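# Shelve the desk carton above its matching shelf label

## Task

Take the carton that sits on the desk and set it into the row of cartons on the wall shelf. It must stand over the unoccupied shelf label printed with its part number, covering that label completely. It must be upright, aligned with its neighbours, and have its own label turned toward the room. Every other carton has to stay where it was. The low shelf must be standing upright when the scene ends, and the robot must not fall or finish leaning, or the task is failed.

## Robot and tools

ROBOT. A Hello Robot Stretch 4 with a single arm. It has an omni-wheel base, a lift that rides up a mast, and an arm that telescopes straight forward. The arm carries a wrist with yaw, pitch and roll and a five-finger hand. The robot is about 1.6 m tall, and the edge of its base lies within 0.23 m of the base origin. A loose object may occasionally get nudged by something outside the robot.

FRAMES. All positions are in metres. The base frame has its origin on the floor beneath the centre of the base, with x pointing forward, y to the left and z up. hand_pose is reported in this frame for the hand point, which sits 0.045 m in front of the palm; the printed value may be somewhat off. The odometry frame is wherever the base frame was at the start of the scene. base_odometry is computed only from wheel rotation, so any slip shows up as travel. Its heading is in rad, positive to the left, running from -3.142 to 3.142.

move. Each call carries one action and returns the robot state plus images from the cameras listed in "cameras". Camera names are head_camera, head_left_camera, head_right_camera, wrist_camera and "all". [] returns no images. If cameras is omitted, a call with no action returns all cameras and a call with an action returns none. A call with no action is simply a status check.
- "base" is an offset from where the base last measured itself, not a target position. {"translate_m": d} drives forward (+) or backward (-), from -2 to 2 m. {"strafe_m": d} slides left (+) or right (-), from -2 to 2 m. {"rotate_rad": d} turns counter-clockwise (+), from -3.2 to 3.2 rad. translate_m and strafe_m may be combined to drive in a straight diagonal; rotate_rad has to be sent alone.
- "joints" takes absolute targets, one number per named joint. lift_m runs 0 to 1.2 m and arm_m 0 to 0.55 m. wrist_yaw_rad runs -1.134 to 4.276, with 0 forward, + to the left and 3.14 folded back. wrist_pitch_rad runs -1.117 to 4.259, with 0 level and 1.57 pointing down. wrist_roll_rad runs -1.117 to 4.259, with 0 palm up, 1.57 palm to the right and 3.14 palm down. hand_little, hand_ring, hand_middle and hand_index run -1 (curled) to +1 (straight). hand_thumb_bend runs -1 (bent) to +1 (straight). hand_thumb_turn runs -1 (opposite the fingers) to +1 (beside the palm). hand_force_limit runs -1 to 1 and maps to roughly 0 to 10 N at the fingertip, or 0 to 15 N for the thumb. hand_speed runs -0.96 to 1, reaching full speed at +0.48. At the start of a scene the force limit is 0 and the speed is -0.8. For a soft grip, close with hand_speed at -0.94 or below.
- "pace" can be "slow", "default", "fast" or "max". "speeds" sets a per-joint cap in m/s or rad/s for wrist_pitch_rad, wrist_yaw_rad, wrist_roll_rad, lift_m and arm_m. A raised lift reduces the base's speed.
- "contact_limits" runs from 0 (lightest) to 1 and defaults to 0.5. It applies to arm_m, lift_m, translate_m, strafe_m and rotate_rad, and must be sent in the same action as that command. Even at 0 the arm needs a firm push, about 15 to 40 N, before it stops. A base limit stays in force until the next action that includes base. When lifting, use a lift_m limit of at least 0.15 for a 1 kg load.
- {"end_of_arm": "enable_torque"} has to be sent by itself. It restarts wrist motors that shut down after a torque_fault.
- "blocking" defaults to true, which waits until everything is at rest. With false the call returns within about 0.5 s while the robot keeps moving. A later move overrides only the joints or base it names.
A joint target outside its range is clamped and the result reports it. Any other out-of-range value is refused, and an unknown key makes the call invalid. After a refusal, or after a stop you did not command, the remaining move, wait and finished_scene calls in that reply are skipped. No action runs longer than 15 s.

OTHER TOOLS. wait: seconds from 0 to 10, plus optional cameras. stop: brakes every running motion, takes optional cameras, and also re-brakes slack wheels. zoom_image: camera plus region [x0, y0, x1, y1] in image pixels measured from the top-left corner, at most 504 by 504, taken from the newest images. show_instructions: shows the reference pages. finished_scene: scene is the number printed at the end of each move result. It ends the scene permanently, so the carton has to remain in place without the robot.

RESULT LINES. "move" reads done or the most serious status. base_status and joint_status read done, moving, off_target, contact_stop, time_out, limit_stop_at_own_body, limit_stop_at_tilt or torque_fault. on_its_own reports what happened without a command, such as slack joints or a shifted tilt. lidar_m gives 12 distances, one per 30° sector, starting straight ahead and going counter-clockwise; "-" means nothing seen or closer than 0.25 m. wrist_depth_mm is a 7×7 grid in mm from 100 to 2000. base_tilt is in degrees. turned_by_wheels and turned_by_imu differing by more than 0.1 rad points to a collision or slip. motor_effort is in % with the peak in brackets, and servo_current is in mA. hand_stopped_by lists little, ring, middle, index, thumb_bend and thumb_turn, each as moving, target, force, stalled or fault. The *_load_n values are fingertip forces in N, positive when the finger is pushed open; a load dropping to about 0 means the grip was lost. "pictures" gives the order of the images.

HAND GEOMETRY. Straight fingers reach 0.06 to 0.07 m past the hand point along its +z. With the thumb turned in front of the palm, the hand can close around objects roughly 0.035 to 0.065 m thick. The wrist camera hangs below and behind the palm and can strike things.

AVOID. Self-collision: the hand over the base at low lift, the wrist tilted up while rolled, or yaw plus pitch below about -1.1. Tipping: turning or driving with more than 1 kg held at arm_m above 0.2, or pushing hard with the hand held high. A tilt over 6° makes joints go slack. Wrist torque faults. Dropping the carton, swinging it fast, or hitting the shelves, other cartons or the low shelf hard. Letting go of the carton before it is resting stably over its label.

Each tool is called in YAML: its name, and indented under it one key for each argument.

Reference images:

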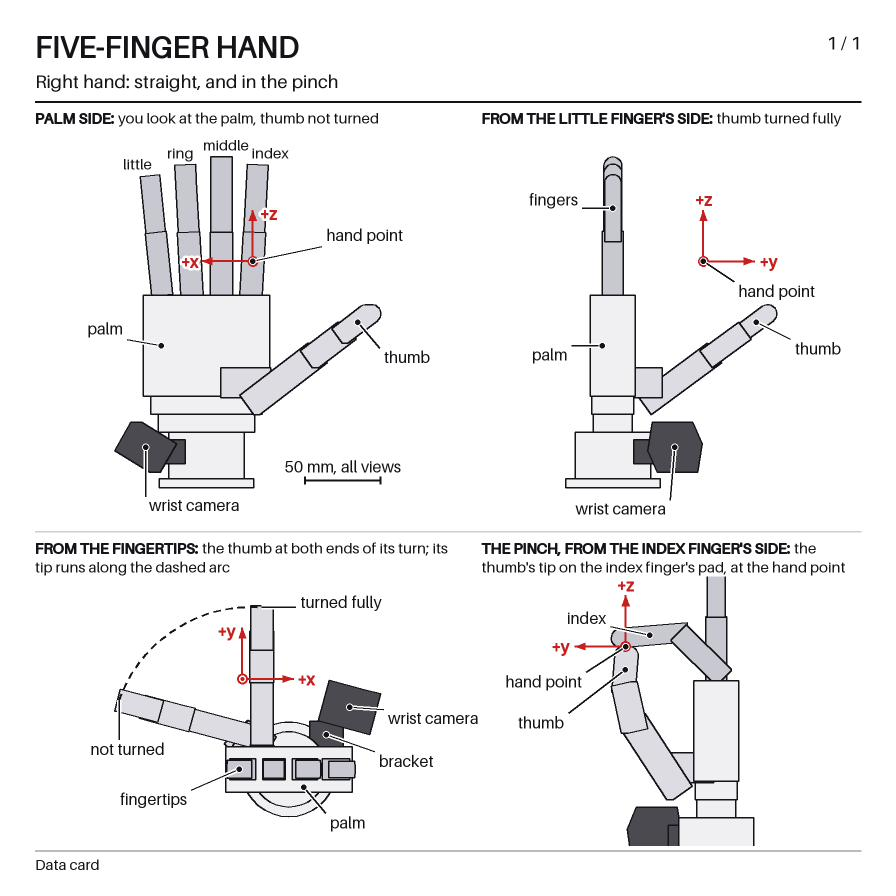

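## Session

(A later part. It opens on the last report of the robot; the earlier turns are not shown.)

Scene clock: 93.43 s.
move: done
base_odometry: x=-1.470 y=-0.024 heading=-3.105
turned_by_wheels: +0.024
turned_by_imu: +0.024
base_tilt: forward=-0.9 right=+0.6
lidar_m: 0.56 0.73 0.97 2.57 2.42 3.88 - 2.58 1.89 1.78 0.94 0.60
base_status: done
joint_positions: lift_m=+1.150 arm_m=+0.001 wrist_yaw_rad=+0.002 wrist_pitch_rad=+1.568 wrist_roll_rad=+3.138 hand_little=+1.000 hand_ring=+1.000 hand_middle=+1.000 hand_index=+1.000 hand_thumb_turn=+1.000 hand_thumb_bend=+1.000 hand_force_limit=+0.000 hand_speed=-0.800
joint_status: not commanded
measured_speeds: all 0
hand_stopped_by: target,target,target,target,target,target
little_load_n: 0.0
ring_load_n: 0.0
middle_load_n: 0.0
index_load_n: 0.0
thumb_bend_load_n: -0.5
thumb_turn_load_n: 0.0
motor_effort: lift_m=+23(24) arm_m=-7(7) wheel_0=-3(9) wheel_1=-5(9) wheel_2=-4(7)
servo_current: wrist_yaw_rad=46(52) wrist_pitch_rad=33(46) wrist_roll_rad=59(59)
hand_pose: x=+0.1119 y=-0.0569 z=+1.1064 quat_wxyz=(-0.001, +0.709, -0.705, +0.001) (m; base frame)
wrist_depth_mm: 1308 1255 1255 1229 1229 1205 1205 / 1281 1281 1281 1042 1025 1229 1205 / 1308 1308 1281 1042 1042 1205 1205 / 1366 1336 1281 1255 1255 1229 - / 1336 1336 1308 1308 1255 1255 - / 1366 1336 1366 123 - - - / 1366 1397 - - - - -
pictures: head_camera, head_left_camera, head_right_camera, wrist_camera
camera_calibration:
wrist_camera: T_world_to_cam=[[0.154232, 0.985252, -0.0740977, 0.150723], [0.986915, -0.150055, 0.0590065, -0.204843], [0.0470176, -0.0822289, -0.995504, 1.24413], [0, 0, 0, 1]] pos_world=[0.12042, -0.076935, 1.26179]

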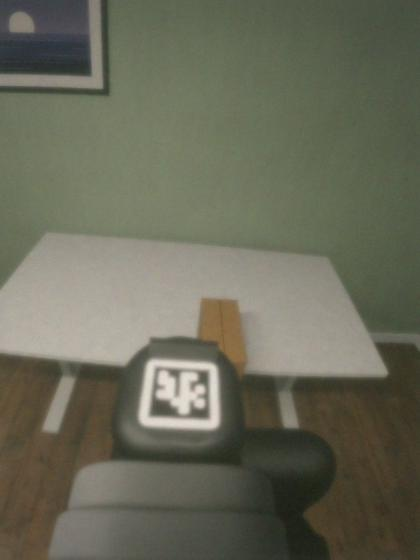

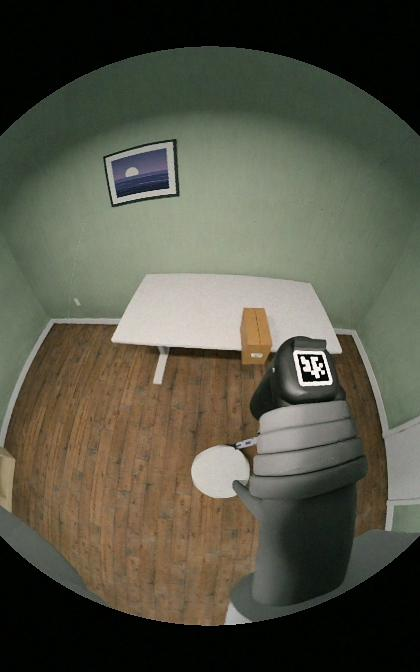

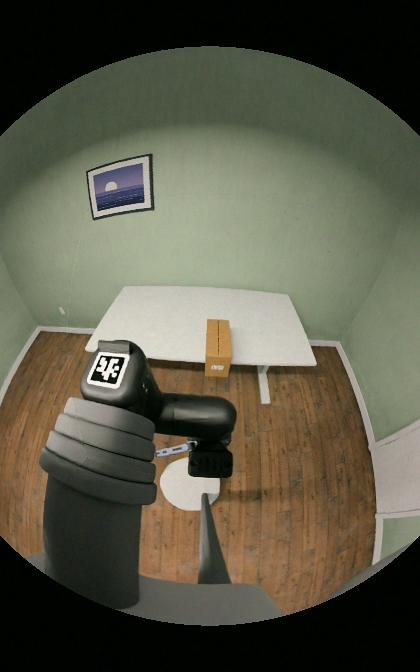

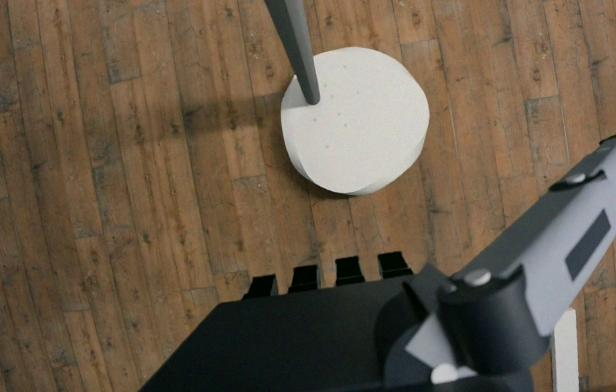

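move:
  base: {"strafe_m": -0.035}
  joints: {"wrist_roll_rad": 0, "wrist_pitch_rad": 0}

move:
  joints: {"lift_m": 0.45, "wrist_pitch_rad": -0.436}
  cameras: ["head_camera","head_left_camera","head_right_camera","wrist_camera"]

zoom_image:
  camera: "head_camera"
  region: [130, 260, 290, 460]

zoom_image:
  camera: "head_left_camera"
  region: [180, 280, 340, 440]

zoom_image:
  camera: "head_right_camera"
  region: [140, 280, 300, 440]

Scene clock: 103.23 s.
move: done
base_odometry: x=-1.471 y=+0.011 heading=-3.105
turned_by_wheels: +0.000
turned_by_imu: -0.001
base_tilt: forward=-1.1 right=+0.5
lidar_m: 0.57 0.71 0.99 2.60 2.46 3.89 - 2.54 1.82 1.73 0.98 0.69
base_status: done
joint_positions: lift_m=+1.150 arm_m=+0.001 wrist_yaw_rad=+0.001 wrist_pitch_rad=+0.011 wrist_roll_rad=+0.002 hand_little=+1.000 hand_ring=+1.000 hand_middle=+1.000 hand_index=+1.000 hand_thumb_turn=+1.000 hand_thumb_bend=+1.000 hand_force_limit=+0.000 hand_speed=-0.800
joint_status: all done
measured_speeds: all 0
hand_stopped_by: target,target,target,target,target,target
little_load_n: 0.0
ring_load_n: 0.0
middle_load_n: 0.0
index_load_n: 0.0
thumb_bend_load_n: 0.0
thumb_turn_load_n: 0.0
motor_effort: lift_m=+23(24) arm_m=-7(7) wheel_0=+1(12) wheel_1=-4(14) wheel_2=+0(3)
servo_current: wrist_yaw_rad=46(91) wrist_pitch_rad=65(182) wrist_roll_rad=52(111)
hand_pose: x=+0.3938 y=-0.1181 z=+1.3857 quat_wxyz=(+0.496, +0.503, +0.502, +0.498) (m; base frame)
wrist_depth_mm: - - - - - - - / 1308 1308 - - - - - / 1336 1281 - - - - - / 1336 1336 - - - - - / - - - - - - - / - - 126 123 - - - / - - - - - - -
pictures: none

Scene clock: 106.83 s.
move: done
base_odometry: x=-1.471 y=+0.011 heading=-3.105
turned_by_wheels: +0.000
turned_by_imu: +0.000
base_tilt: forward=-1.2 right=+0.7
lidar_m: 0.56 0.71 0.99 2.62 2.48 3.89 - 2.52 1.82 1.76 0.96 0.71
base_status: not commanded
joint_positions: lift_m=+0.450 arm_m=+0.001 wrist_yaw_rad=+0.001 wrist_pitch_rad=-0.426 wrist_roll_rad=+0.002 hand_little=+1.000 hand_ring=+1.000 hand_middle=+1.000 hand_index=+1.000 hand_thumb_turn=+1.000 hand_thumb_bend=+1.000 hand_force_limit=+0.000 hand_speed=-0.800
joint_status: all done
measured_speeds: all 0
hand_stopped_by: target,target,target,target,target,target
little_load_n: 0.0
ring_load_n: 0.0
middle_load_n: 0.0
index_load_n: 0.0
thumb_bend_load_n: 0.0
thumb_turn_load_n: 0.0
motor_effort: lift_m=+17(21) arm_m=-7(7) wheel_0=+1(2) wheel_1=-4(5) wheel_2=+0(0)
servo_current: wrist_yaw_rad=39(65) wrist_pitch_rad=52(189) wrist_roll_rad=52(65)
hand_pose: x=+0.3485 y=-0.1181 z=+0.7747 quat_wxyz=(+0.593, +0.383, +0.383, +0.596) (m; base frame)
wrist_depth_mm: - - - - - - - / - 1661 - - - - - / - 1576 1537 - - - - / - 1537 - 404 399 - - / - - - 382 375 - - / - - 127 123 - - - / - - - - - - -
pictures: head_camera, head_left_camera, head_right_camera, wrist_camera
camera_calibration:
wrist_camera: T_world_to_cam=[[0.13608, -0.983839, -0.116378, -0.0435607], [0.355777, 0.158165, -0.92109, 0.587647], [0.924611, 0.0839369, 0.37155, -0.447521], [0, 0, 0, 1]] pos_world=[0.21064, -0.0982381, 0.702482]

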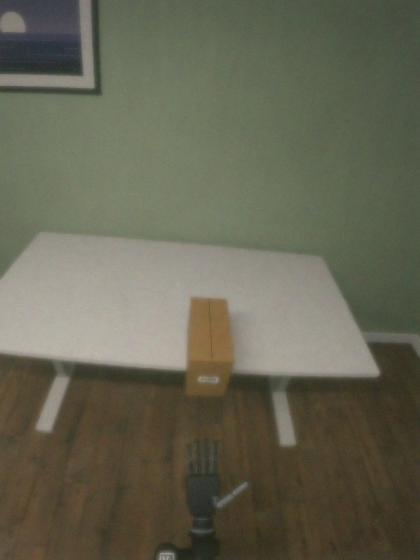

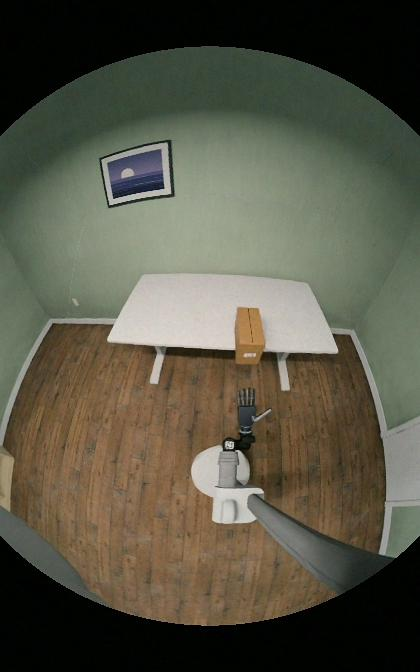

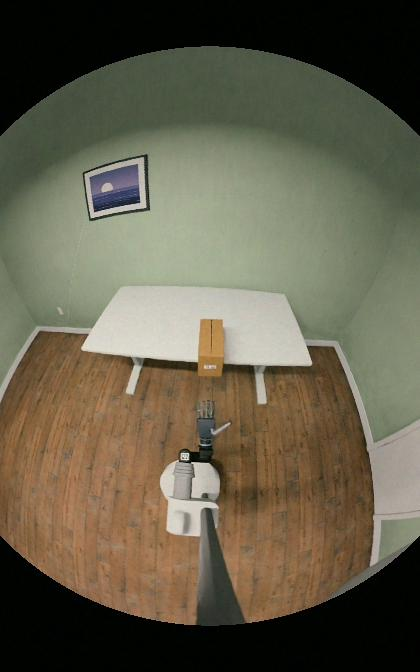

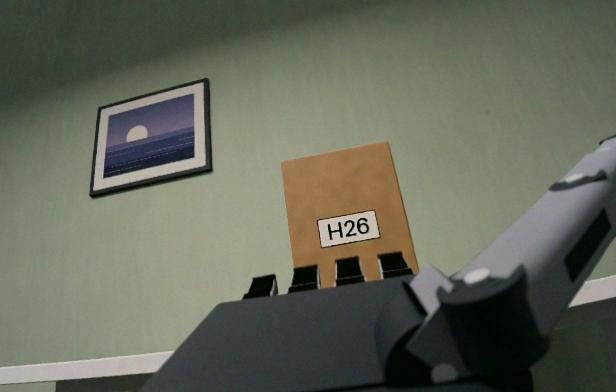

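Scaled by 2.520 from the camera's 420x560 image, which has a finer 600x800 frame.

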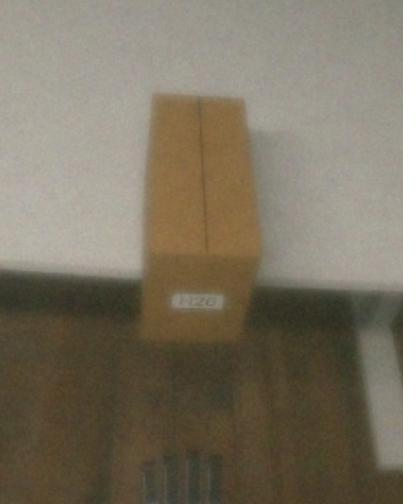

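Scaled by 3.150 from the camera's 420x672 image, which has a finer 600x960 frame.

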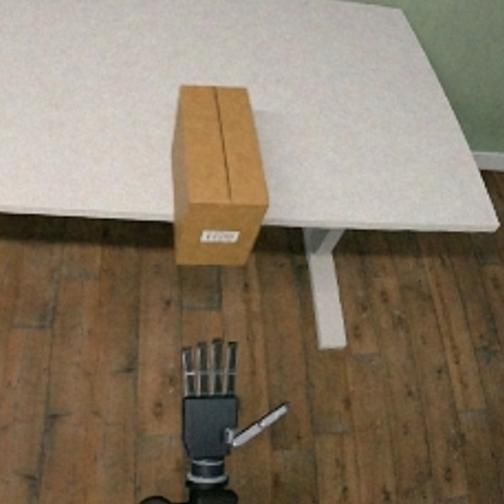

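Scaled by 3.150 from the camera's 420x672 image, which has a finer 600x960 frame.

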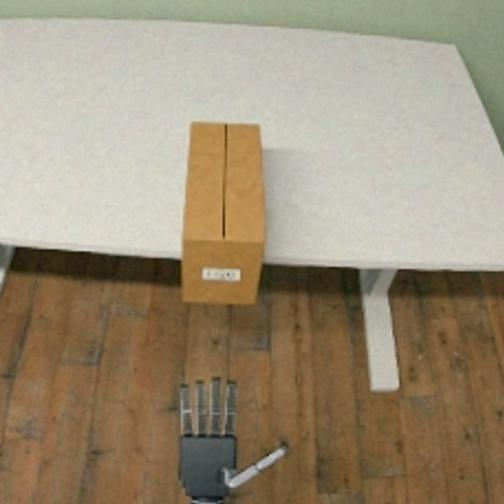

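move:
  base: {"strafe_m": -0.01}
  joints: {"lift_m": 0.40, "wrist_pitch_rad": -0.365}

move:
  joints: {"arm_m": 0.22}
  speeds: {"arm_m": 0.15}
  cameras: ["head_camera","head_left_camera","head_right_camera","wrist_camera"]

zoom_image:
  camera: "head_right_camera"
  region: [160, 300, 260, 400]

zoom_image:
  camera: "head_left_camera"
  region: [200, 290, 300, 390]

Scene clock: 141.70 s.
move: done
base_odometry: x=-1.471 y=+0.020 heading=-3.105
turned_by_wheels: +0.000
turned_by_imu: +0.000
base_tilt: forward=-1.1 right=+0.7
lidar_m: 0.54 0.69 0.99 2.57 2.48 3.91 - 2.51 1.80 1.73 0.99 0.70
base_status: done
joint_positions: lift_m=+0.400 arm_m=+0.001 wrist_yaw_rad=+0.001 wrist_pitch_rad=-0.364 wrist_roll_rad=+0.002 hand_little=+1.000 hand_ring=+1.000 hand_middle=+1.000 hand_index=+1.000 hand_thumb_turn=+1.000 hand_thumb_bend=+1.000 hand_force_limit=+0.000 hand_speed=-0.800
joint_status: all done
measured_speeds: all 0
hand_stopped_by: target,target,target,target,target,target
little_load_n: 0.0
ring_load_n: 0.0
middle_load_n: 0.0
index_load_n: 0.0
thumb_bend_load_n: 0.0
thumb_turn_load_n: 0.0
motor_effort: lift_m=+18(22) arm_m=-7(7) wheel_0=+5(11) wheel_1=-4(15) wheel_2=+0(2)
servo_current: wrist_yaw_rad=26(65) wrist_pitch_rad=39(52) wrist_roll_rad=52(65)
hand_pose: x=+0.3573 y=-0.1181 z=+0.7134 quat_wxyz=(+0.581, +0.402, +0.401, +0.583) (m; base frame)
wrist_depth_mm: - - - - - - - / - 1661 - 427 - - - / - 1537 - 413 407 - - / - - - 394 384 - - / - - - 382 370 - - / - - 127 123 - - - / - - - - - - -
pictures: none

Scene clock: 143.83 s.
move: done
base_odometry: x=-1.471 y=+0.020 heading=-3.105
turned_by_wheels: +0.000
turned_by_imu: +0.000
base_tilt: forward=-1.2 right=+0.6
lidar_m: 0.56 0.70 0.99 2.59 2.47 3.93 - 2.50 1.82 1.73 0.97 0.71
base_status: not commanded
joint_positions: lift_m=+0.400 arm_m=+0.220 wrist_yaw_rad=+0.001 wrist_pitch_rad=-0.364 wrist_roll_rad=+0.002 hand_little=+1.000 hand_ring=+1.000 hand_middle=+1.000 hand_index=+1.000 hand_thumb_turn=+1.000 hand_thumb_bend=+1.000 hand_force_limit=+0.000 hand_speed=-0.800
joint_status: all done
measured_speeds: all 0
hand_stopped_by: target,target,target,target,target,target
little_load_n: 0.0
ring_load_n: 0.0
middle_load_n: 0.0
index_load_n: 0.0
thumb_bend_load_n: 0.0
thumb_turn_load_n: 0.0
motor_effort: lift_m=+18(18) arm_m=+7(10) wheel_0=+5(6) wheel_1=-4(5) wheel_2=+0(0)
servo_current: wrist_yaw_rad=39(72) wrist_pitch_rad=33(59) wrist_roll_rad=52(78)
hand_pose: x=+0.5764 y=-0.1181 z=+0.7134 quat_wxyz=(+0.581, +0.402, +0.401, +0.583) (m; base frame)
wrist_depth_mm: - 1397 193 184 178 - - / 1397 1336 183 176 169 - - / - 1308 174 170 172 - - / - - 209 224 233 - - / - - - - - - - / - - 127 123 - - - / - - - - - - -
pictures: head_camera, head_left_camera, head_right_camera, wrist_camera
camera_calibration:
wrist_camera: T_world_to_cam=[[0.128478, -0.983872, -0.12446, -0.0715566], [0.297546, 0.157961, -0.941549, 0.498291], [0.946023, 0.0839359, 0.313041, -0.606107], [0, 0, 0, 1]] pos_world=[0.43432, -0.0982387, 0.649996]

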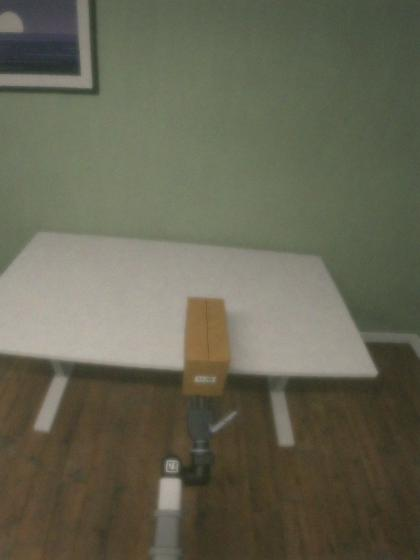

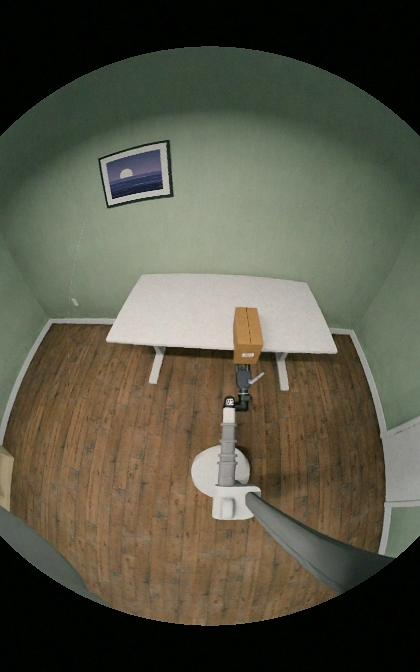

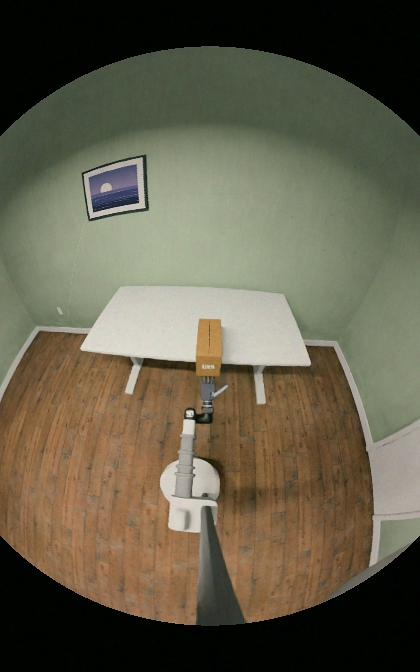

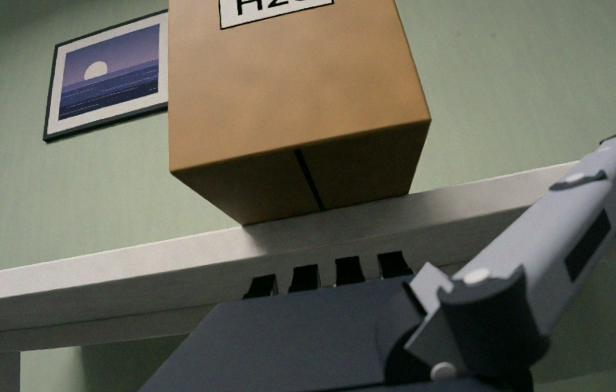

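Scaled by 5.040 from the camera's 420x672 image, which has a finer 600x960 frame.

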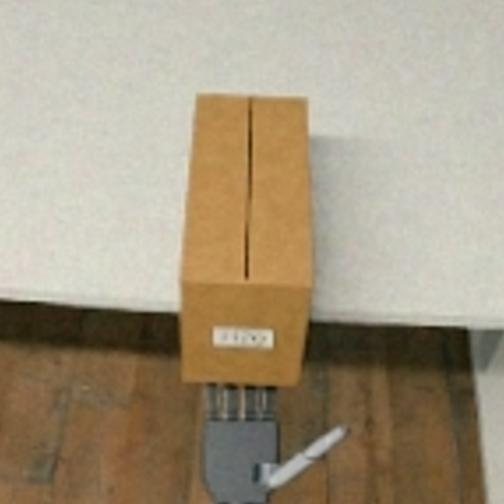

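Scaled by 5.040 from the camera's 420x672 image, which has a finer 600x960 frame.

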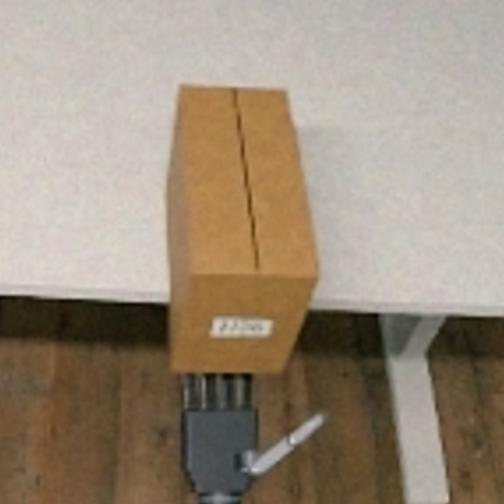

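move:
  joints: {"arm_m": 0.243}
  pace: "slow"

move:
  joints: {"lift_m": 0.425}
  speeds: {"lift_m": 0.03}
  contact_limits: {"lift_m": 0.3}
  cameras: ["head_right_camera","wrist_camera"]

zoom_image:
  camera: "wrist_camera"
  region: [150, 80, 450, 320]

Scene clock: 167.27 s.
move: done
base_odometry: x=-1.471 y=+0.020 heading=-3.105
turned_by_wheels: +0.000
turned_by_imu: +0.000
base_tilt: forward=-1.1 right=+0.7
lidar_m: 0.56 0.70 0.99 2.58 2.46 3.93 - 2.53 1.81 1.71 0.94 0.70
base_status: not commanded
joint_positions: lift_m=+0.400 arm_m=+0.243 wrist_yaw_rad=+0.001 wrist_pitch_rad=-0.364 wrist_roll_rad=+0.002 hand_little=+1.000 hand_ring=+1.000 hand_middle=+1.000 hand_index=+1.000 hand_thumb_turn=+1.000 hand_thumb_bend=+1.000 hand_force_limit=+0.000 hand_speed=-0.800
joint_status: all done
measured_speeds: all 0
hand_stopped_by: target,target,target,target,target,target
little_load_n: -0.5
ring_load_n: 0.0
middle_load_n: 0.0
index_load_n: 0.0
thumb_bend_load_n: 0.0
thumb_turn_load_n: 0.0
motor_effort: lift_m=+17(18) arm_m=+7(10) wheel_0=+5(6) wheel_1=-4(5) wheel_2=+0(0)
servo_current: wrist_yaw_rad=33(59) wrist_pitch_rad=33(52) wrist_roll_rad=52(59)
hand_pose: x=+0.5994 y=-0.1181 z=+0.7134 quat_wxyz=(+0.581, +0.402, +0.401, +0.583) (m; base frame)
wrist_depth_mm: - 1397 163 156 151 - - / 1366 1308 156 148 144 - - / - 154 153 163 173 - - / - - 200 213 - - - / - - - - - - - / - - 126 123 - - - / - - - - - - -
pictures: none

Scene clock: 168.47 s.
move: done
base_odometry: x=-1.471 y=+0.020 heading=-3.105
turned_by_wheels: +0.000
turned_by_imu: +0.000
base_tilt: forward=-1.2 right=+0.8
lidar_m: 0.56 0.72 1.01 2.59 2.47 3.93 - 2.50 1.81 1.75 0.96 0.70
base_status: not commanded
joint_positions: lift_m=+0.425 arm_m=+0.243 wrist_yaw_rad=+0.001 wrist_pitch_rad=-0.361 wrist_roll_rad=+0.002 hand_little=+1.000 hand_ring=+1.000 hand_middle=+1.000 hand_index=+1.000 hand_thumb_turn=+1.000 hand_thumb_bend=+1.000 hand_force_limit=+0.000 hand_speed=-0.800
joint_status: all done
measured_speeds: all 0
hand_stopped_by: target,target,target,target,target,target
little_load_n: 0.0
ring_load_n: 0.0
middle_load_n: 0.5
index_load_n: 0.0
thumb_bend_load_n: 0.0
thumb_turn_load_n: 0.0
motor_effort: lift_m=+26(29) arm_m=+7(7) wheel_0=+5(6) wheel_1=-4(5) wheel_2=+0(0)
servo_current: wrist_yaw_rad=65(72) wrist_pitch_rad=26(59) wrist_roll_rad=52(65)
contact_limits: lift_m 0.3
hand_pose: x=+0.5997 y=-0.1181 z=+0.7372 quat_wxyz=(+0.581, +0.402, +0.402, +0.583) (m; base frame)
wrist_depth_mm: - 1366 160 154 149 - - / 1336 1308 153 147 142 - - / - 151 146 141 137 - - / - 145 151 161 186 - - / - - - 215 - - - / - - 127 123 - - - / - - - - - - -
pictures: head_right_camera, wrist_camera
camera_calibration:
wrist_camera: T_world_to_cam=[[0.128156, -0.983869, -0.12481, -0.0711541], [0.295063, 0.157975, -0.942328, 0.515735], [0.946844, 0.0839379, 0.310549, -0.634287], [0, 0, 0, 1]] pos_world=[0.457515, -0.0982387, 0.674088]

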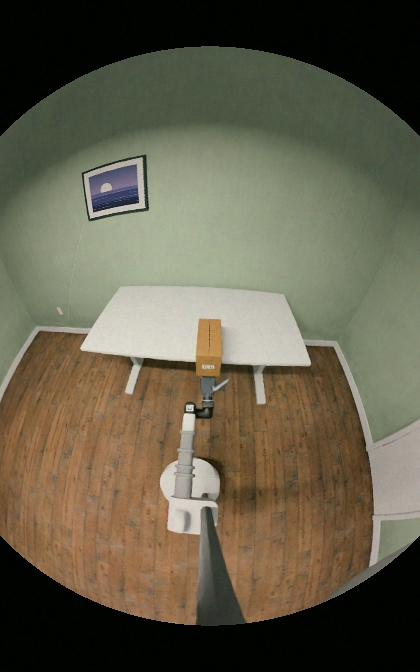

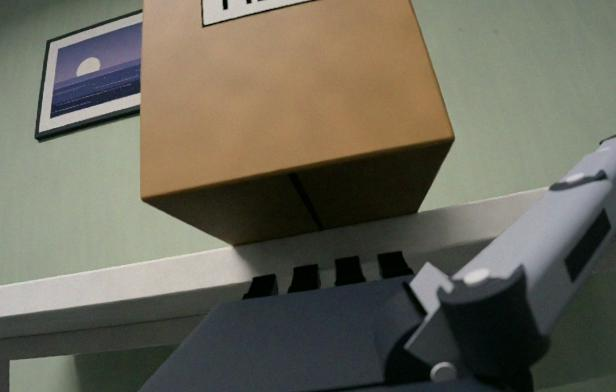

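Scaled by 1.680.

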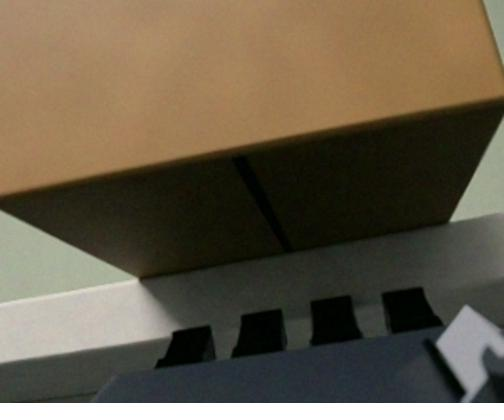

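move:
  joints: {"arm_m": 0.24}
  pace: "slow"

move:
  joints: {"lift_m": 0.436}
  speeds: {"lift_m": 0.02}
  contact_limits: {"lift_m": 0.3}
  cameras: ["wrist_camera"]

move:
  joints: {"lift_m": 0.442}
  speeds: {"lift_m": 0.02}
  contact_limits: {"lift_m": 0.3}
  cameras: ["wrist_camera"]

Scene clock: 175.47 s.
move: done
base_odometry: x=-1.471 y=+0.020 heading=-3.105
turned_by_wheels: +0.000
turned_by_imu: +0.000
base_tilt: forward=-1.3 right=+0.8
lidar_m: 0.56 0.71 0.98 2.59 2.47 3.90 - 2.52 1.81 1.71 0.98 0.70
base_status: not commanded
joint_positions: lift_m=+0.425 arm_m=+0.240 wrist_yaw_rad=+0.001 wrist_pitch_rad=-0.361 wrist_roll_rad=+0.002 hand_little=+1.000 hand_ring=+1.000 hand_middle=+1.000 hand_index=+1.000 hand_thumb_turn=+1.000 hand_thumb_bend=+1.000 hand_force_limit=+0.000 hand_speed=-0.800
joint_status: all done
measured_speeds: all 0
hand_stopped_by: target,target,target,target,target,target
little_load_n: 0.0
ring_load_n: 0.0
middle_load_n: 0.0
index_load_n: 0.0
thumb_bend_load_n: 0.0
thumb_turn_load_n: 0.5
motor_effort: lift_m=+23(27) arm_m=-7(8) wheel_0=+5(5) wheel_1=-4(4) wheel_2=+0(0)
servo_current: wrist_yaw_rad=39(59) wrist_pitch_rad=20(52) wrist_roll_rad=39(65)
contact_limits: lift_m 0.3
hand_pose: x=+0.5973 y=-0.1181 z=+0.7374 quat_wxyz=(+0.580, +0.402, +0.402, +0.583) (m; base frame)
wrist_depth_mm: - 1397 165 159 154 - - / 1336 1308 158 152 147 - - / 1336 155 150 145 140 - - / - 148 146 160 168 - - / - - 206 215 194 - - / - - 127 123 - - - / - - - - - - -
pictures: none

Scene clock: 176.37 s.
move: done
base_odometry: x=-1.471 y=+0.020 heading=-3.105
turned_by_wheels: +0.000
turned_by_imu: +0.000
base_tilt: forward=-1.2 right=+1.0
lidar_m: 0.55 0.70 0.99 2.59 2.47 3.90 - 2.51 1.81 1.74 0.97 0.69
base_status: not commanded
joint_positions: lift_m=+0.436 arm_m=+0.240 wrist_yaw_rad=+0.001 wrist_pitch_rad=-0.361 wrist_roll_rad=+0.002 hand_little=+1.000 hand_ring=+1.000 hand_middle=+1.000 hand_index=+1.000 hand_thumb_turn=+1.000 hand_thumb_bend=+1.000 hand_force_limit=+0.000 hand_speed=-0.800
joint_status: all done
measured_speeds: all 0
hand_stopped_by: target,target,target,target,target,target
little_load_n: 0.0
ring_load_n: 0.0
middle_load_n: 0.0
index_load_n: 0.0
thumb_bend_load_n: 0.0
thumb_turn_load_n: 0.0
motor_effort: lift_m=+24(28) arm_m=-7(7) wheel_0=+5(6) wheel_1=-4(5) wheel_2=+0(0)
servo_current: wrist_yaw_rad=46(65) wrist_pitch_rad=46(52) wrist_roll_rad=52(59)
contact_limits: lift_m 0.3
hand_pose: x=+0.5973 y=-0.1181 z=+0.7484 quat_wxyz=(+0.580, +0.402, +0.402, +0.583) (m; base frame)
wrist_depth_mm: - 1366 165 159 153 - - / 1366 1308 158 152 146 - - / 1308 155 150 144 139 - - / - 147 143 139 144 - - / - - 166 198 194 - - / - - 127 123 - - - / - - - - - - -
pictures: wrist_camera
camera_calibration:
wrist_camera: T_world_to_cam=[[0.128116, -0.983869, -0.12485, -0.0693903], [0.294765, 0.157974, -0.942421, 0.527226], [0.946943, 0.0839378, 0.310249, -0.635236], [0, 0, 0, 1]] pos_world=[0.455014, -0.0982387, 0.685287]

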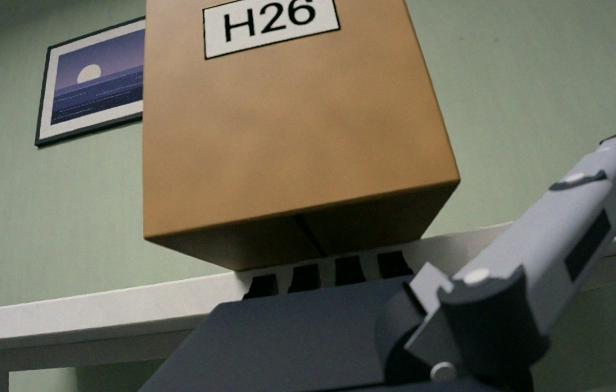

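Scene clock: 177.03 s.
move: done
base_odometry: x=-1.471 y=+0.020 heading=-3.105
turned_by_wheels: +0.000
turned_by_imu: +0.000
base_tilt: forward=-1.3 right=+0.7
lidar_m: 0.56 0.71 0.99 2.59 2.44 3.91 - 2.53 1.80 1.75 0.96 0.69
base_status: not commanded
joint_positions: lift_m=+0.442 arm_m=+0.240 wrist_yaw_rad=+0.001 wrist_pitch_rad=-0.361 wrist_roll_rad=+0.002 hand_little=+1.000 hand_ring=+1.000 hand_middle=+1.000 hand_index=+1.000 hand_thumb_turn=+1.000 hand_thumb_bend=+1.000 hand_force_limit=+0.000 hand_speed=-0.800
joint_status: all done
measured_speeds: all 0
hand_stopped_by: target,target,target,target,target,target
little_load_n: 0.0
ring_load_n: 0.0
middle_load_n: 0.0
index_load_n: 0.0
thumb_bend_load_n: 0.0
thumb_turn_load_n: 0.0
motor_effort: lift_m=+24(28) arm_m=-7(7) wheel_0=+5(5) wheel_1=-4(4) wheel_2=+0(0)
servo_current: wrist_yaw_rad=20(52) wrist_pitch_rad=26(46) wrist_roll_rad=46(52)
contact_limits: lift_m 0.3
hand_pose: x=+0.5973 y=-0.1181 z=+0.7543 quat_wxyz=(+0.580, +0.402, +0.402, +0.583) (m; base frame)
wrist_depth_mm: - 1366 164 158 153 - - / 1366 1281 158 151 146 - - / 1308 155 150 144 139 - - / - 146 143 138 134 - - / - - 147 182 184 - - / - - 126 123 - - - / - - - - - - -
pictures: wrist_camera
camera_calibration:
wrist_camera: T_world_to_cam=[[0.128116, -0.983869, -0.12485, -0.0686412], [0.294765, 0.157974, -0.942421, 0.532881], [0.946943, 0.0839378, 0.310249, -0.637097], [0, 0, 0, 1]] pos_world=[0.455014, -0.0982387, 0.691287]

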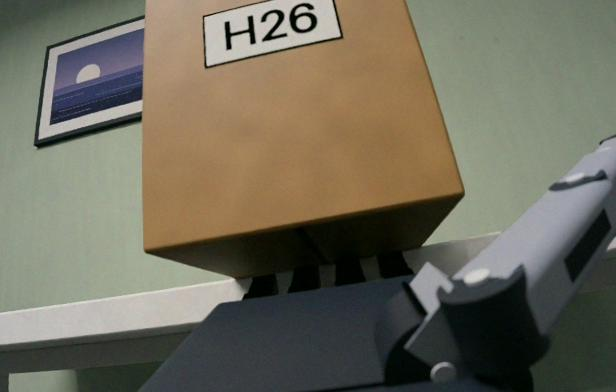

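move:
  joints: {"lift_m": 0.446}
  speeds: {"lift_m": 0.02}
  contact_limits: {"lift_m": 0.4}
  cameras: ["wrist_camera"]

move:
  joints: {"arm_m": 0.22}
  speeds: {"arm_m": 0.03}
  cameras: ["wrist_camera","head_right_camera"]

Scene clock: 181.93 s.
move: done
base_odometry: x=-1.471 y=+0.020 heading=-3.105
turned_by_wheels: +0.000
turned_by_imu: +0.000
base_tilt: forward=-1.0 right=+0.7
lidar_m: 0.55 0.67 0.99 2.60 2.48 3.91 - 2.53 1.80 1.73 0.97 0.69
base_status: not commanded
joint_positions: lift_m=+0.446 arm_m=+0.240 wrist_yaw_rad=+0.001 wrist_pitch_rad=-0.361 wrist_roll_rad=+0.002 hand_little=+1.000 hand_ring=+1.000 hand_middle=+1.000 hand_index=+1.000 hand_thumb_turn=+1.000 hand_thumb_bend=+1.000 hand_force_limit=+0.000 hand_speed=-0.800
joint_status: all done
measured_speeds: all 0
hand_stopped_by: target,target,target,target,target,target
little_load_n: 0.0
ring_load_n: 0.0
middle_load_n: 0.5
index_load_n: 0.0
thumb_bend_load_n: 0.0
thumb_turn_load_n: 0.0
motor_effort: lift_m=+25(30) arm_m=-7(7) wheel_0=+5(5) wheel_1=-4(5) wheel_2=+0(0)
servo_current: wrist_yaw_rad=20(65) wrist_pitch_rad=26(46) wrist_roll_rad=46(52)
contact_limits: lift_m 0.4
hand_pose: x=+0.5973 y=-0.1181 z=+0.7583 quat_wxyz=(+0.580, +0.402, +0.402, +0.583) (m; base frame)
wrist_depth_mm: - 1366 165 160 154 - - / 1366 1308 158 152 146 - - / 1281 155 150 144 139 - - / - 147 143 138 135 - - / - - 153 185 186 - - / - - 126 123 - - - / - - - - - - -
pictures: wrist_camera
camera_calibration:
wrist_camera: T_world_to_cam=[[0.128116, -0.983869, -0.12485, -0.0681543], [0.294765, 0.157974, -0.942421, 0.536556], [0.946943, 0.0839378, 0.310249, -0.638307], [0, 0, 0, 1]] pos_world=[0.455014, -0.0982387, 0.695187]

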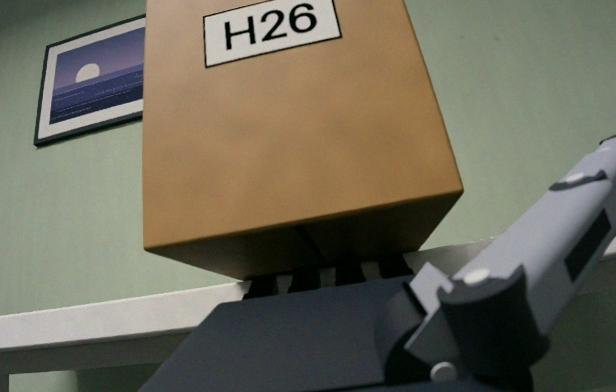

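Scene clock: 182.97 s.
move: done
base_odometry: x=-1.471 y=+0.020 heading=-3.105
turned_by_wheels: +0.000
turned_by_imu: +0.000
base_tilt: forward=-1.1 right=+0.6
lidar_m: 0.56 0.70 0.99 2.60 2.45 3.91 - 2.50 1.80 1.74 0.97 0.71
base_status: not commanded
joint_positions: lift_m=+0.446 arm_m=+0.220 wrist_yaw_rad=+0.001 wrist_pitch_rad=-0.361 wrist_roll_rad=+0.002 hand_little=+1.000 hand_ring=+1.000 hand_middle=+1.000 hand_index=+1.000 hand_thumb_turn=+1.000 hand_thumb_bend=+1.000 hand_force_limit=+0.000 hand_speed=-0.800
joint_status: all done
measured_speeds: all 0
hand_stopped_by: target,target,target,target,target,target
little_load_n: 0.0
ring_load_n: 0.0
middle_load_n: 0.5
index_load_n: 0.0
thumb_bend_load_n: 0.0
thumb_turn_load_n: 0.0
motor_effort: lift_m=+25(25) arm_m=-7(10) wheel_0=+5(5) wheel_1=-4(5) wheel_2=+0(0)
servo_current: wrist_yaw_rad=59(65) wrist_pitch_rad=26(52) wrist_roll_rad=52(59)
contact_limits: lift_m 0.4
hand_pose: x=+0.5773 y=-0.1181 z=+0.7583 quat_wxyz=(+0.580, +0.402, +0.402, +0.583) (m; base frame)
wrist_depth_mm: - 1397 167 160 153 - - / 1397 1308 160 152 146 - - / 1308 158 151 145 138 - - / - 149 144 138 134 - - / - - 154 186 190 - - / - - 127 123 - - - / - - - - - - -
pictures: head_right_camera, wrist_camera
camera_calibration:
wrist_camera: T_world_to_cam=[[0.128116, -0.983869, -0.12485, -0.065592], [0.294765, 0.157974, -0.942421, 0.542452], [0.946943, 0.0839378, 0.310249, -0.619369], [0, 0, 0, 1]] pos_world=[0.435014, -0.0982387, 0.695187]

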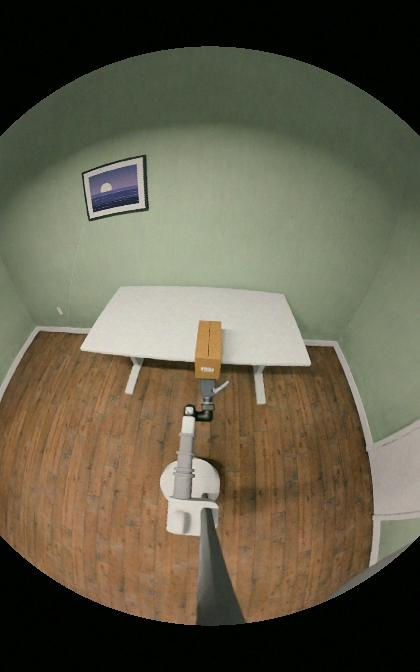

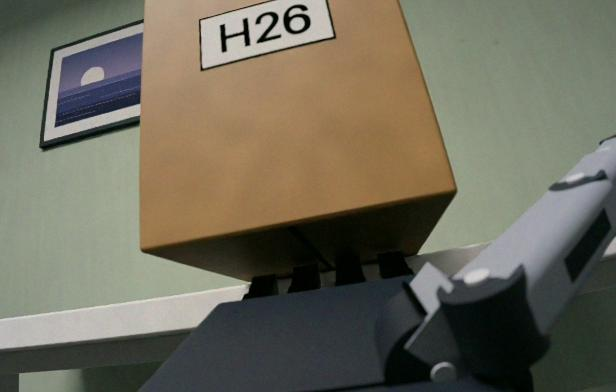

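move:
  joints: {"arm_m": 0.187}
  speeds: {"arm_m": 0.03}
  cameras: ["wrist_camera","head_right_camera","head_left_camera"]

zoom_image:
  camera: "head_right_camera"
  region: [160, 300, 260, 400]

Scene clock: 186.80 s.
move: done
base_odometry: x=-1.471 y=+0.020 heading=-3.105
turned_by_wheels: +0.000
turned_by_imu: +0.000
base_tilt: forward=-1.0 right=+0.9
lidar_m: 0.51 0.72 0.97 2.59 2.46 3.91 - 2.52 1.78 1.74 0.97 0.71
base_status: not commanded
joint_positions: lift_m=+0.446 arm_m=+0.187 wrist_yaw_rad=+0.001 wrist_pitch_rad=-0.361 wrist_roll_rad=+0.002 hand_little=+1.000 hand_ring=+1.000 hand_middle=+1.000 hand_index=+1.000 hand_thumb_turn=+1.000 hand_thumb_bend=+1.000 hand_force_limit=+0.000 hand_speed=-0.800
joint_status: all done
measured_speeds: all 0
hand_stopped_by: target,target,target,target,target,target
little_load_n: 0.0
ring_load_n: 0.0
middle_load_n: 0.5
index_load_n: 0.0
thumb_bend_load_n: 0.0
thumb_turn_load_n: 0.0
motor_effort: lift_m=+24(25) arm_m=-7(9) wheel_0=+5(6) wheel_1=-4(5) wheel_2=+0(0)
servo_current: wrist_yaw_rad=46(52) wrist_pitch_rad=7(52) wrist_roll_rad=26(52)
contact_limits: lift_m 0.4
hand_pose: x=+0.5443 y=-0.1181 z=+0.7583 quat_wxyz=(+0.580, +0.402, +0.402, +0.583) (m; base frame)
wrist_depth_mm: - 1430 168 160 153 - - / 1430 1366 160 152 145 - - / 1366 160 152 145 138 - - / - 150 145 138 133 - - / - - 154 185 190 - - / - - 126 123 - - - / - - - - - - -
pictures: head_left_camera, head_right_camera, wrist_camera
camera_calibration:
wrist_camera: T_world_to_cam=[[0.128116, -0.983869, -0.12485, -0.0613641], [0.294765, 0.157974, -0.942421, 0.552179], [0.946943, 0.0839378, 0.310249, -0.588119], [0, 0, 0, 1]] pos_world=[0.402014, -0.0982387, 0.695187]

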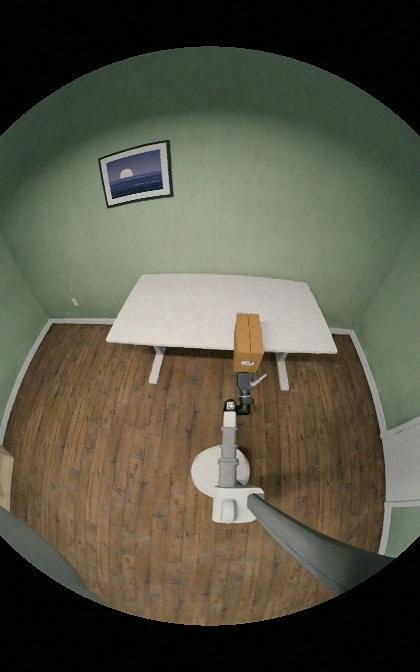

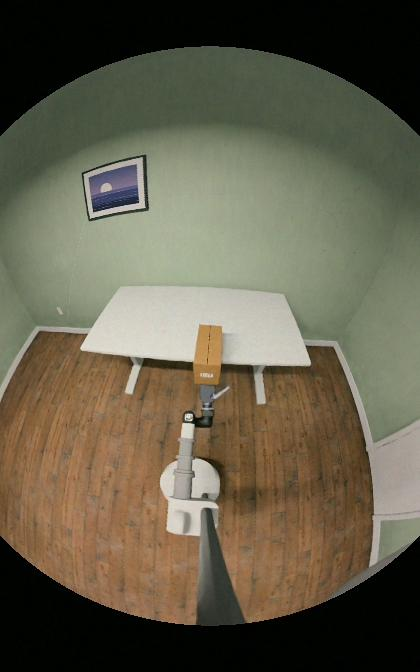

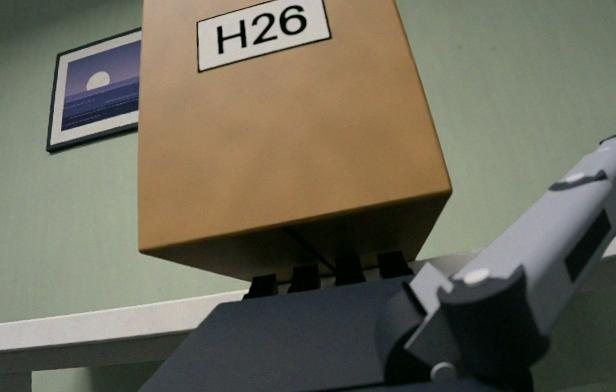

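Scaled by 5.040 from the camera's 420x672 image, which has a finer 600x960 frame.

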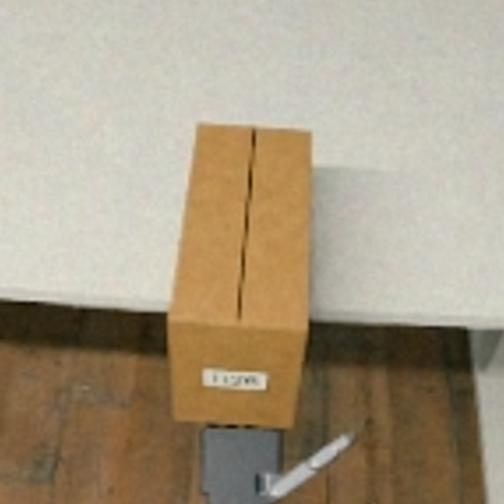

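move:
  joints: {"lift_m": 0.430}
  speeds: {"lift_m": 0.02}
  cameras: ["wrist_camera"]

move:
  joints: {"lift_m": 0.4225}
  speeds: {"lift_m": 0.02}
  cameras: ["wrist_camera", "head_right_camera"]

Scene clock: 193.83 s.
move: done
base_odometry: x=-1.471 y=+0.020 heading=-3.105
turned_by_wheels: +0.000
turned_by_imu: +0.000
base_tilt: forward=-1.2 right=+0.8
lidar_m: 0.47 0.70 0.99 2.58 2.46 3.90 - 2.52 1.82 1.74 0.97 0.70
base_status: not commanded
joint_positions: lift_m=+0.430 arm_m=+0.187 wrist_yaw_rad=+0.001 wrist_pitch_rad=-0.361 wrist_roll_rad=+0.002 hand_little=+1.000 hand_ring=+1.000 hand_middle=+1.000 hand_index=+1.000 hand_thumb_turn=+1.000 hand_thumb_bend=+1.000 hand_force_limit=+0.000 hand_speed=-0.800
joint_status: all done
measured_speeds: all 0
hand_stopped_by: target,target,target,target,target,target
little_load_n: 0.0
ring_load_n: 0.0
middle_load_n: 0.5
index_load_n: 0.0
thumb_bend_load_n: 0.0
thumb_turn_load_n: 0.0
motor_effort: lift_m=+19(24) arm_m=-7(7) wheel_0=+5(5) wheel_1=-4(4) wheel_2=+0(0)
servo_current: wrist_yaw_rad=46(65) wrist_pitch_rad=33(46) wrist_roll_rad=39(65)
hand_pose: x=+0.5443 y=-0.1181 z=+0.7428 quat_wxyz=(+0.580, +0.402, +0.402, +0.583) (m; base frame)
wrist_depth_mm: - 150 144 138 135 - - / 1430 148 142 137 132 - - / 1366 145 140 135 131 - - / - 143 138 134 129 - - / - 140 138 132 129 - - / - - 135 123 - - - / - - - - - - -
pictures: wrist_camera
camera_calibration:
wrist_camera: T_world_to_cam=[[0.1281, -0.983872, -0.124842, -0.0632991], [0.294677, 0.157953, -0.942452, 0.537625], [0.946972, 0.0839403, 0.310158, -0.58326], [0, 0, 0, 1]] pos_world=[0.402014, -0.0982387, 0.679687]

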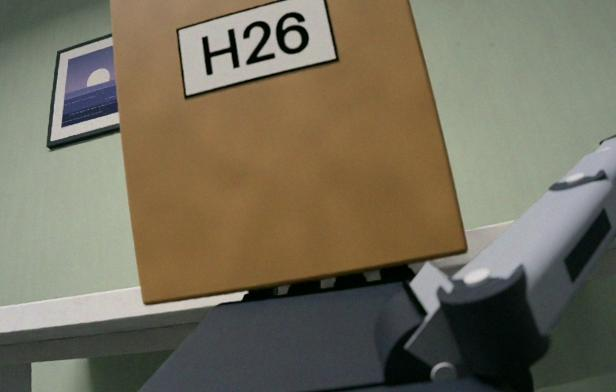

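Scene clock: 194.57 s.
move: done
base_odometry: x=-1.471 y=+0.020 heading=-3.105
turned_by_wheels: +0.000
turned_by_imu: +0.000
base_tilt: forward=-1.2 right=+0.9
lidar_m: 0.46 0.71 1.00 2.61 2.47 3.91 - 2.52 1.79 1.73 0.96 0.71
base_status: not commanded
joint_positions: lift_m=+0.423 arm_m=+0.187 wrist_yaw_rad=+0.001 wrist_pitch_rad=-0.361 wrist_roll_rad=+0.002 hand_little=+1.000 hand_ring=+1.000 hand_middle=+1.000 hand_index=+1.000 hand_thumb_turn=+1.000 hand_thumb_bend=+1.000 hand_force_limit=+0.000 hand_speed=-0.800
joint_status: all done
measured_speeds: all 0
hand_stopped_by: target,target,target,target,target,target
little_load_n: 0.0
ring_load_n: 0.0
middle_load_n: 0.0
index_load_n: 0.0
thumb_bend_load_n: 0.0
thumb_turn_load_n: 0.0
motor_effort: lift_m=+18(21) arm_m=-7(7) wheel_0=+6(6) wheel_1=-4(4) wheel_2=+0(0)
servo_current: wrist_yaw_rad=46(72) wrist_pitch_rad=33(46) wrist_roll_rad=39(59)
hand_pose: x=+0.5443 y=-0.1181 z=+0.7353 quat_wxyz=(+0.581, +0.402, +0.402, +0.583) (m; base frame)
wrist_depth_mm: - 143 138 132 128 - - / 1397 143 137 132 128 - - / 1366 141 136 132 128 - - / - 140 135 131 127 - - / - 139 135 131 128 - - / - - 134 125 - - - / - - - - - - -
pictures: head_right_camera, wrist_camera
camera_calibration:
wrist_camera: T_world_to_cam=[[0.128042, -0.983903, -0.124657, -0.0643275], [0.294701, 0.15776, -0.942477, 0.530639], [0.946972, 0.0839401, 0.310158, -0.580965], [0, 0, 0, 1]] pos_world=[0.402014, -0.0982393, 0.672287]

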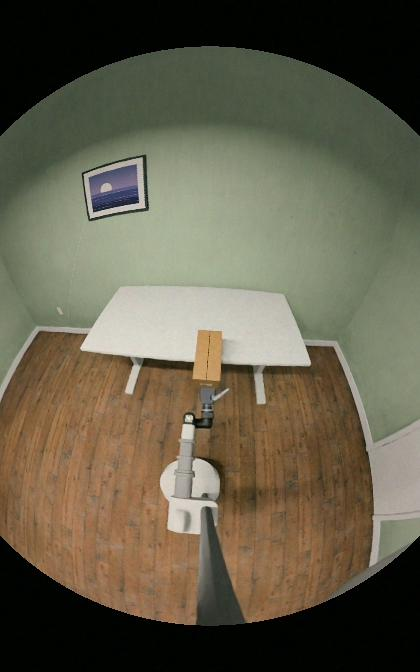

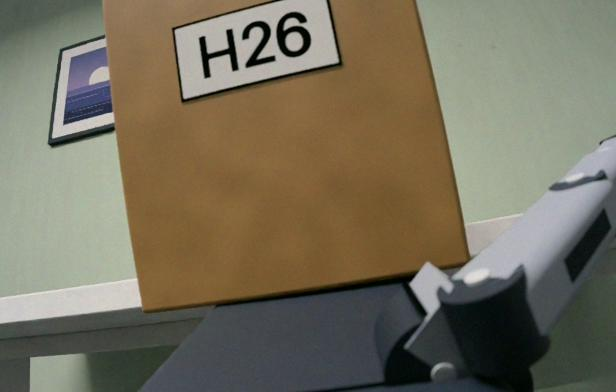

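move:
  joints: {"wrist_pitch_rad": -0.45}
  speeds: {"wrist_pitch_rad": 0.12}
  cameras: ["wrist_camera", "head_right_camera"]

zoom_image:
  camera: "head_right_camera"
  region: [160, 300, 260, 400]

Scene clock: 198.90 s.
move: done
base_odometry: x=-1.471 y=+0.020 heading=-3.105
turned_by_wheels: +0.000
turned_by_imu: +0.000
base_tilt: forward=-1.1 right=+0.7
lidar_m: 0.49 0.72 1.01 2.59 2.48 3.91 - 2.52 1.82 1.72 0.97 0.70
base_status: not commanded
joint_positions: lift_m=+0.423 arm_m=+0.187 wrist_yaw_rad=+0.001 wrist_pitch_rad=-0.435 wrist_roll_rad=+0.002 hand_little=+1.000 hand_ring=+1.000 hand_middle=+1.000 hand_index=+1.000 hand_thumb_turn=+1.000 hand_thumb_bend=+1.000 hand_force_limit=+0.000 hand_speed=-0.800
joint_status: all done
measured_speeds: all 0
hand_stopped_by: target,target,target,target,target,target
little_load_n: 0.0
ring_load_n: 0.0
middle_load_n: 0.5
index_load_n: -0.5
thumb_bend_load_n: 0.0
thumb_turn_load_n: 0.0
motor_effort: lift_m=+18(19) arm_m=-7(7) wheel_0=+5(6) wheel_1=-5(5) wheel_2=+0(0)
servo_current: wrist_yaw_rad=26(52) wrist_pitch_rad=59(91) wrist_roll_rad=59(59)
hand_pose: x=+0.5337 y=-0.1181 z=+0.7488 quat_wxyz=(+0.595, +0.380, +0.380, +0.597) (m; base frame)
wrist_depth_mm: - - 176 165 157 - - / - 1464 164 154 147 - - / 1464 1366 154 146 138 - - / - 151 146 140 146 - - / - - 169 199 194 - - / - - 126 123 - - - / - - - - - - -
pictures: head_right_camera, wrist_camera
camera_calibration:
wrist_camera: T_world_to_cam=[[0.137033, -0.983889, -0.114827, -0.0734536], [0.364297, 0.157853, -0.917807, 0.490847], [0.921146, 0.0839385, 0.380059, -0.613698], [0, 0, 0, 1]] pos_world=[0.396556, -0.098239, 0.67531]

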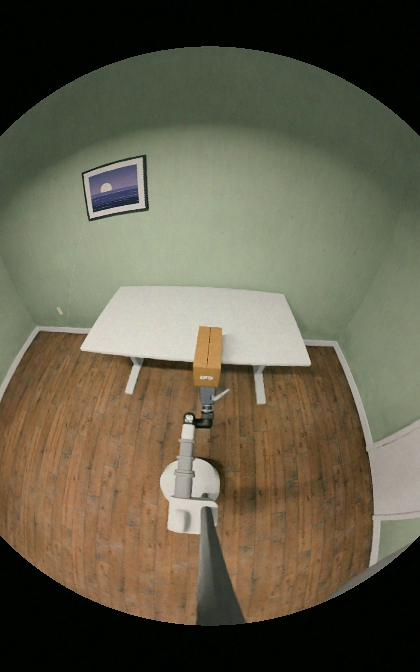

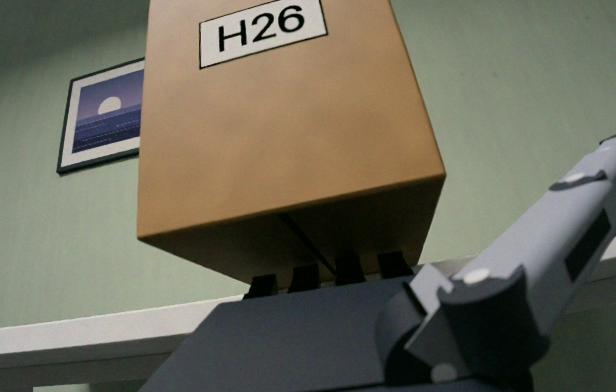

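Scaled by 5.040 from the camera's 420x672 image, which has a finer 600x960 frame.

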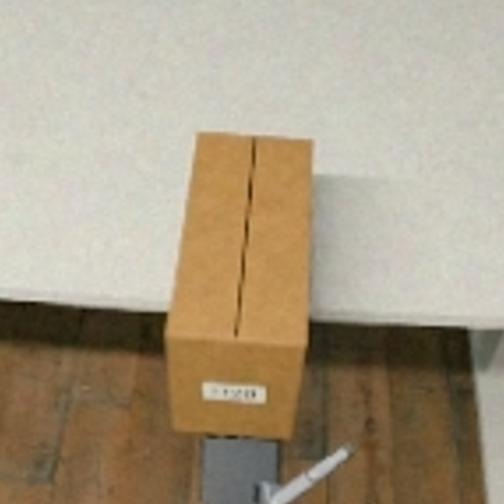

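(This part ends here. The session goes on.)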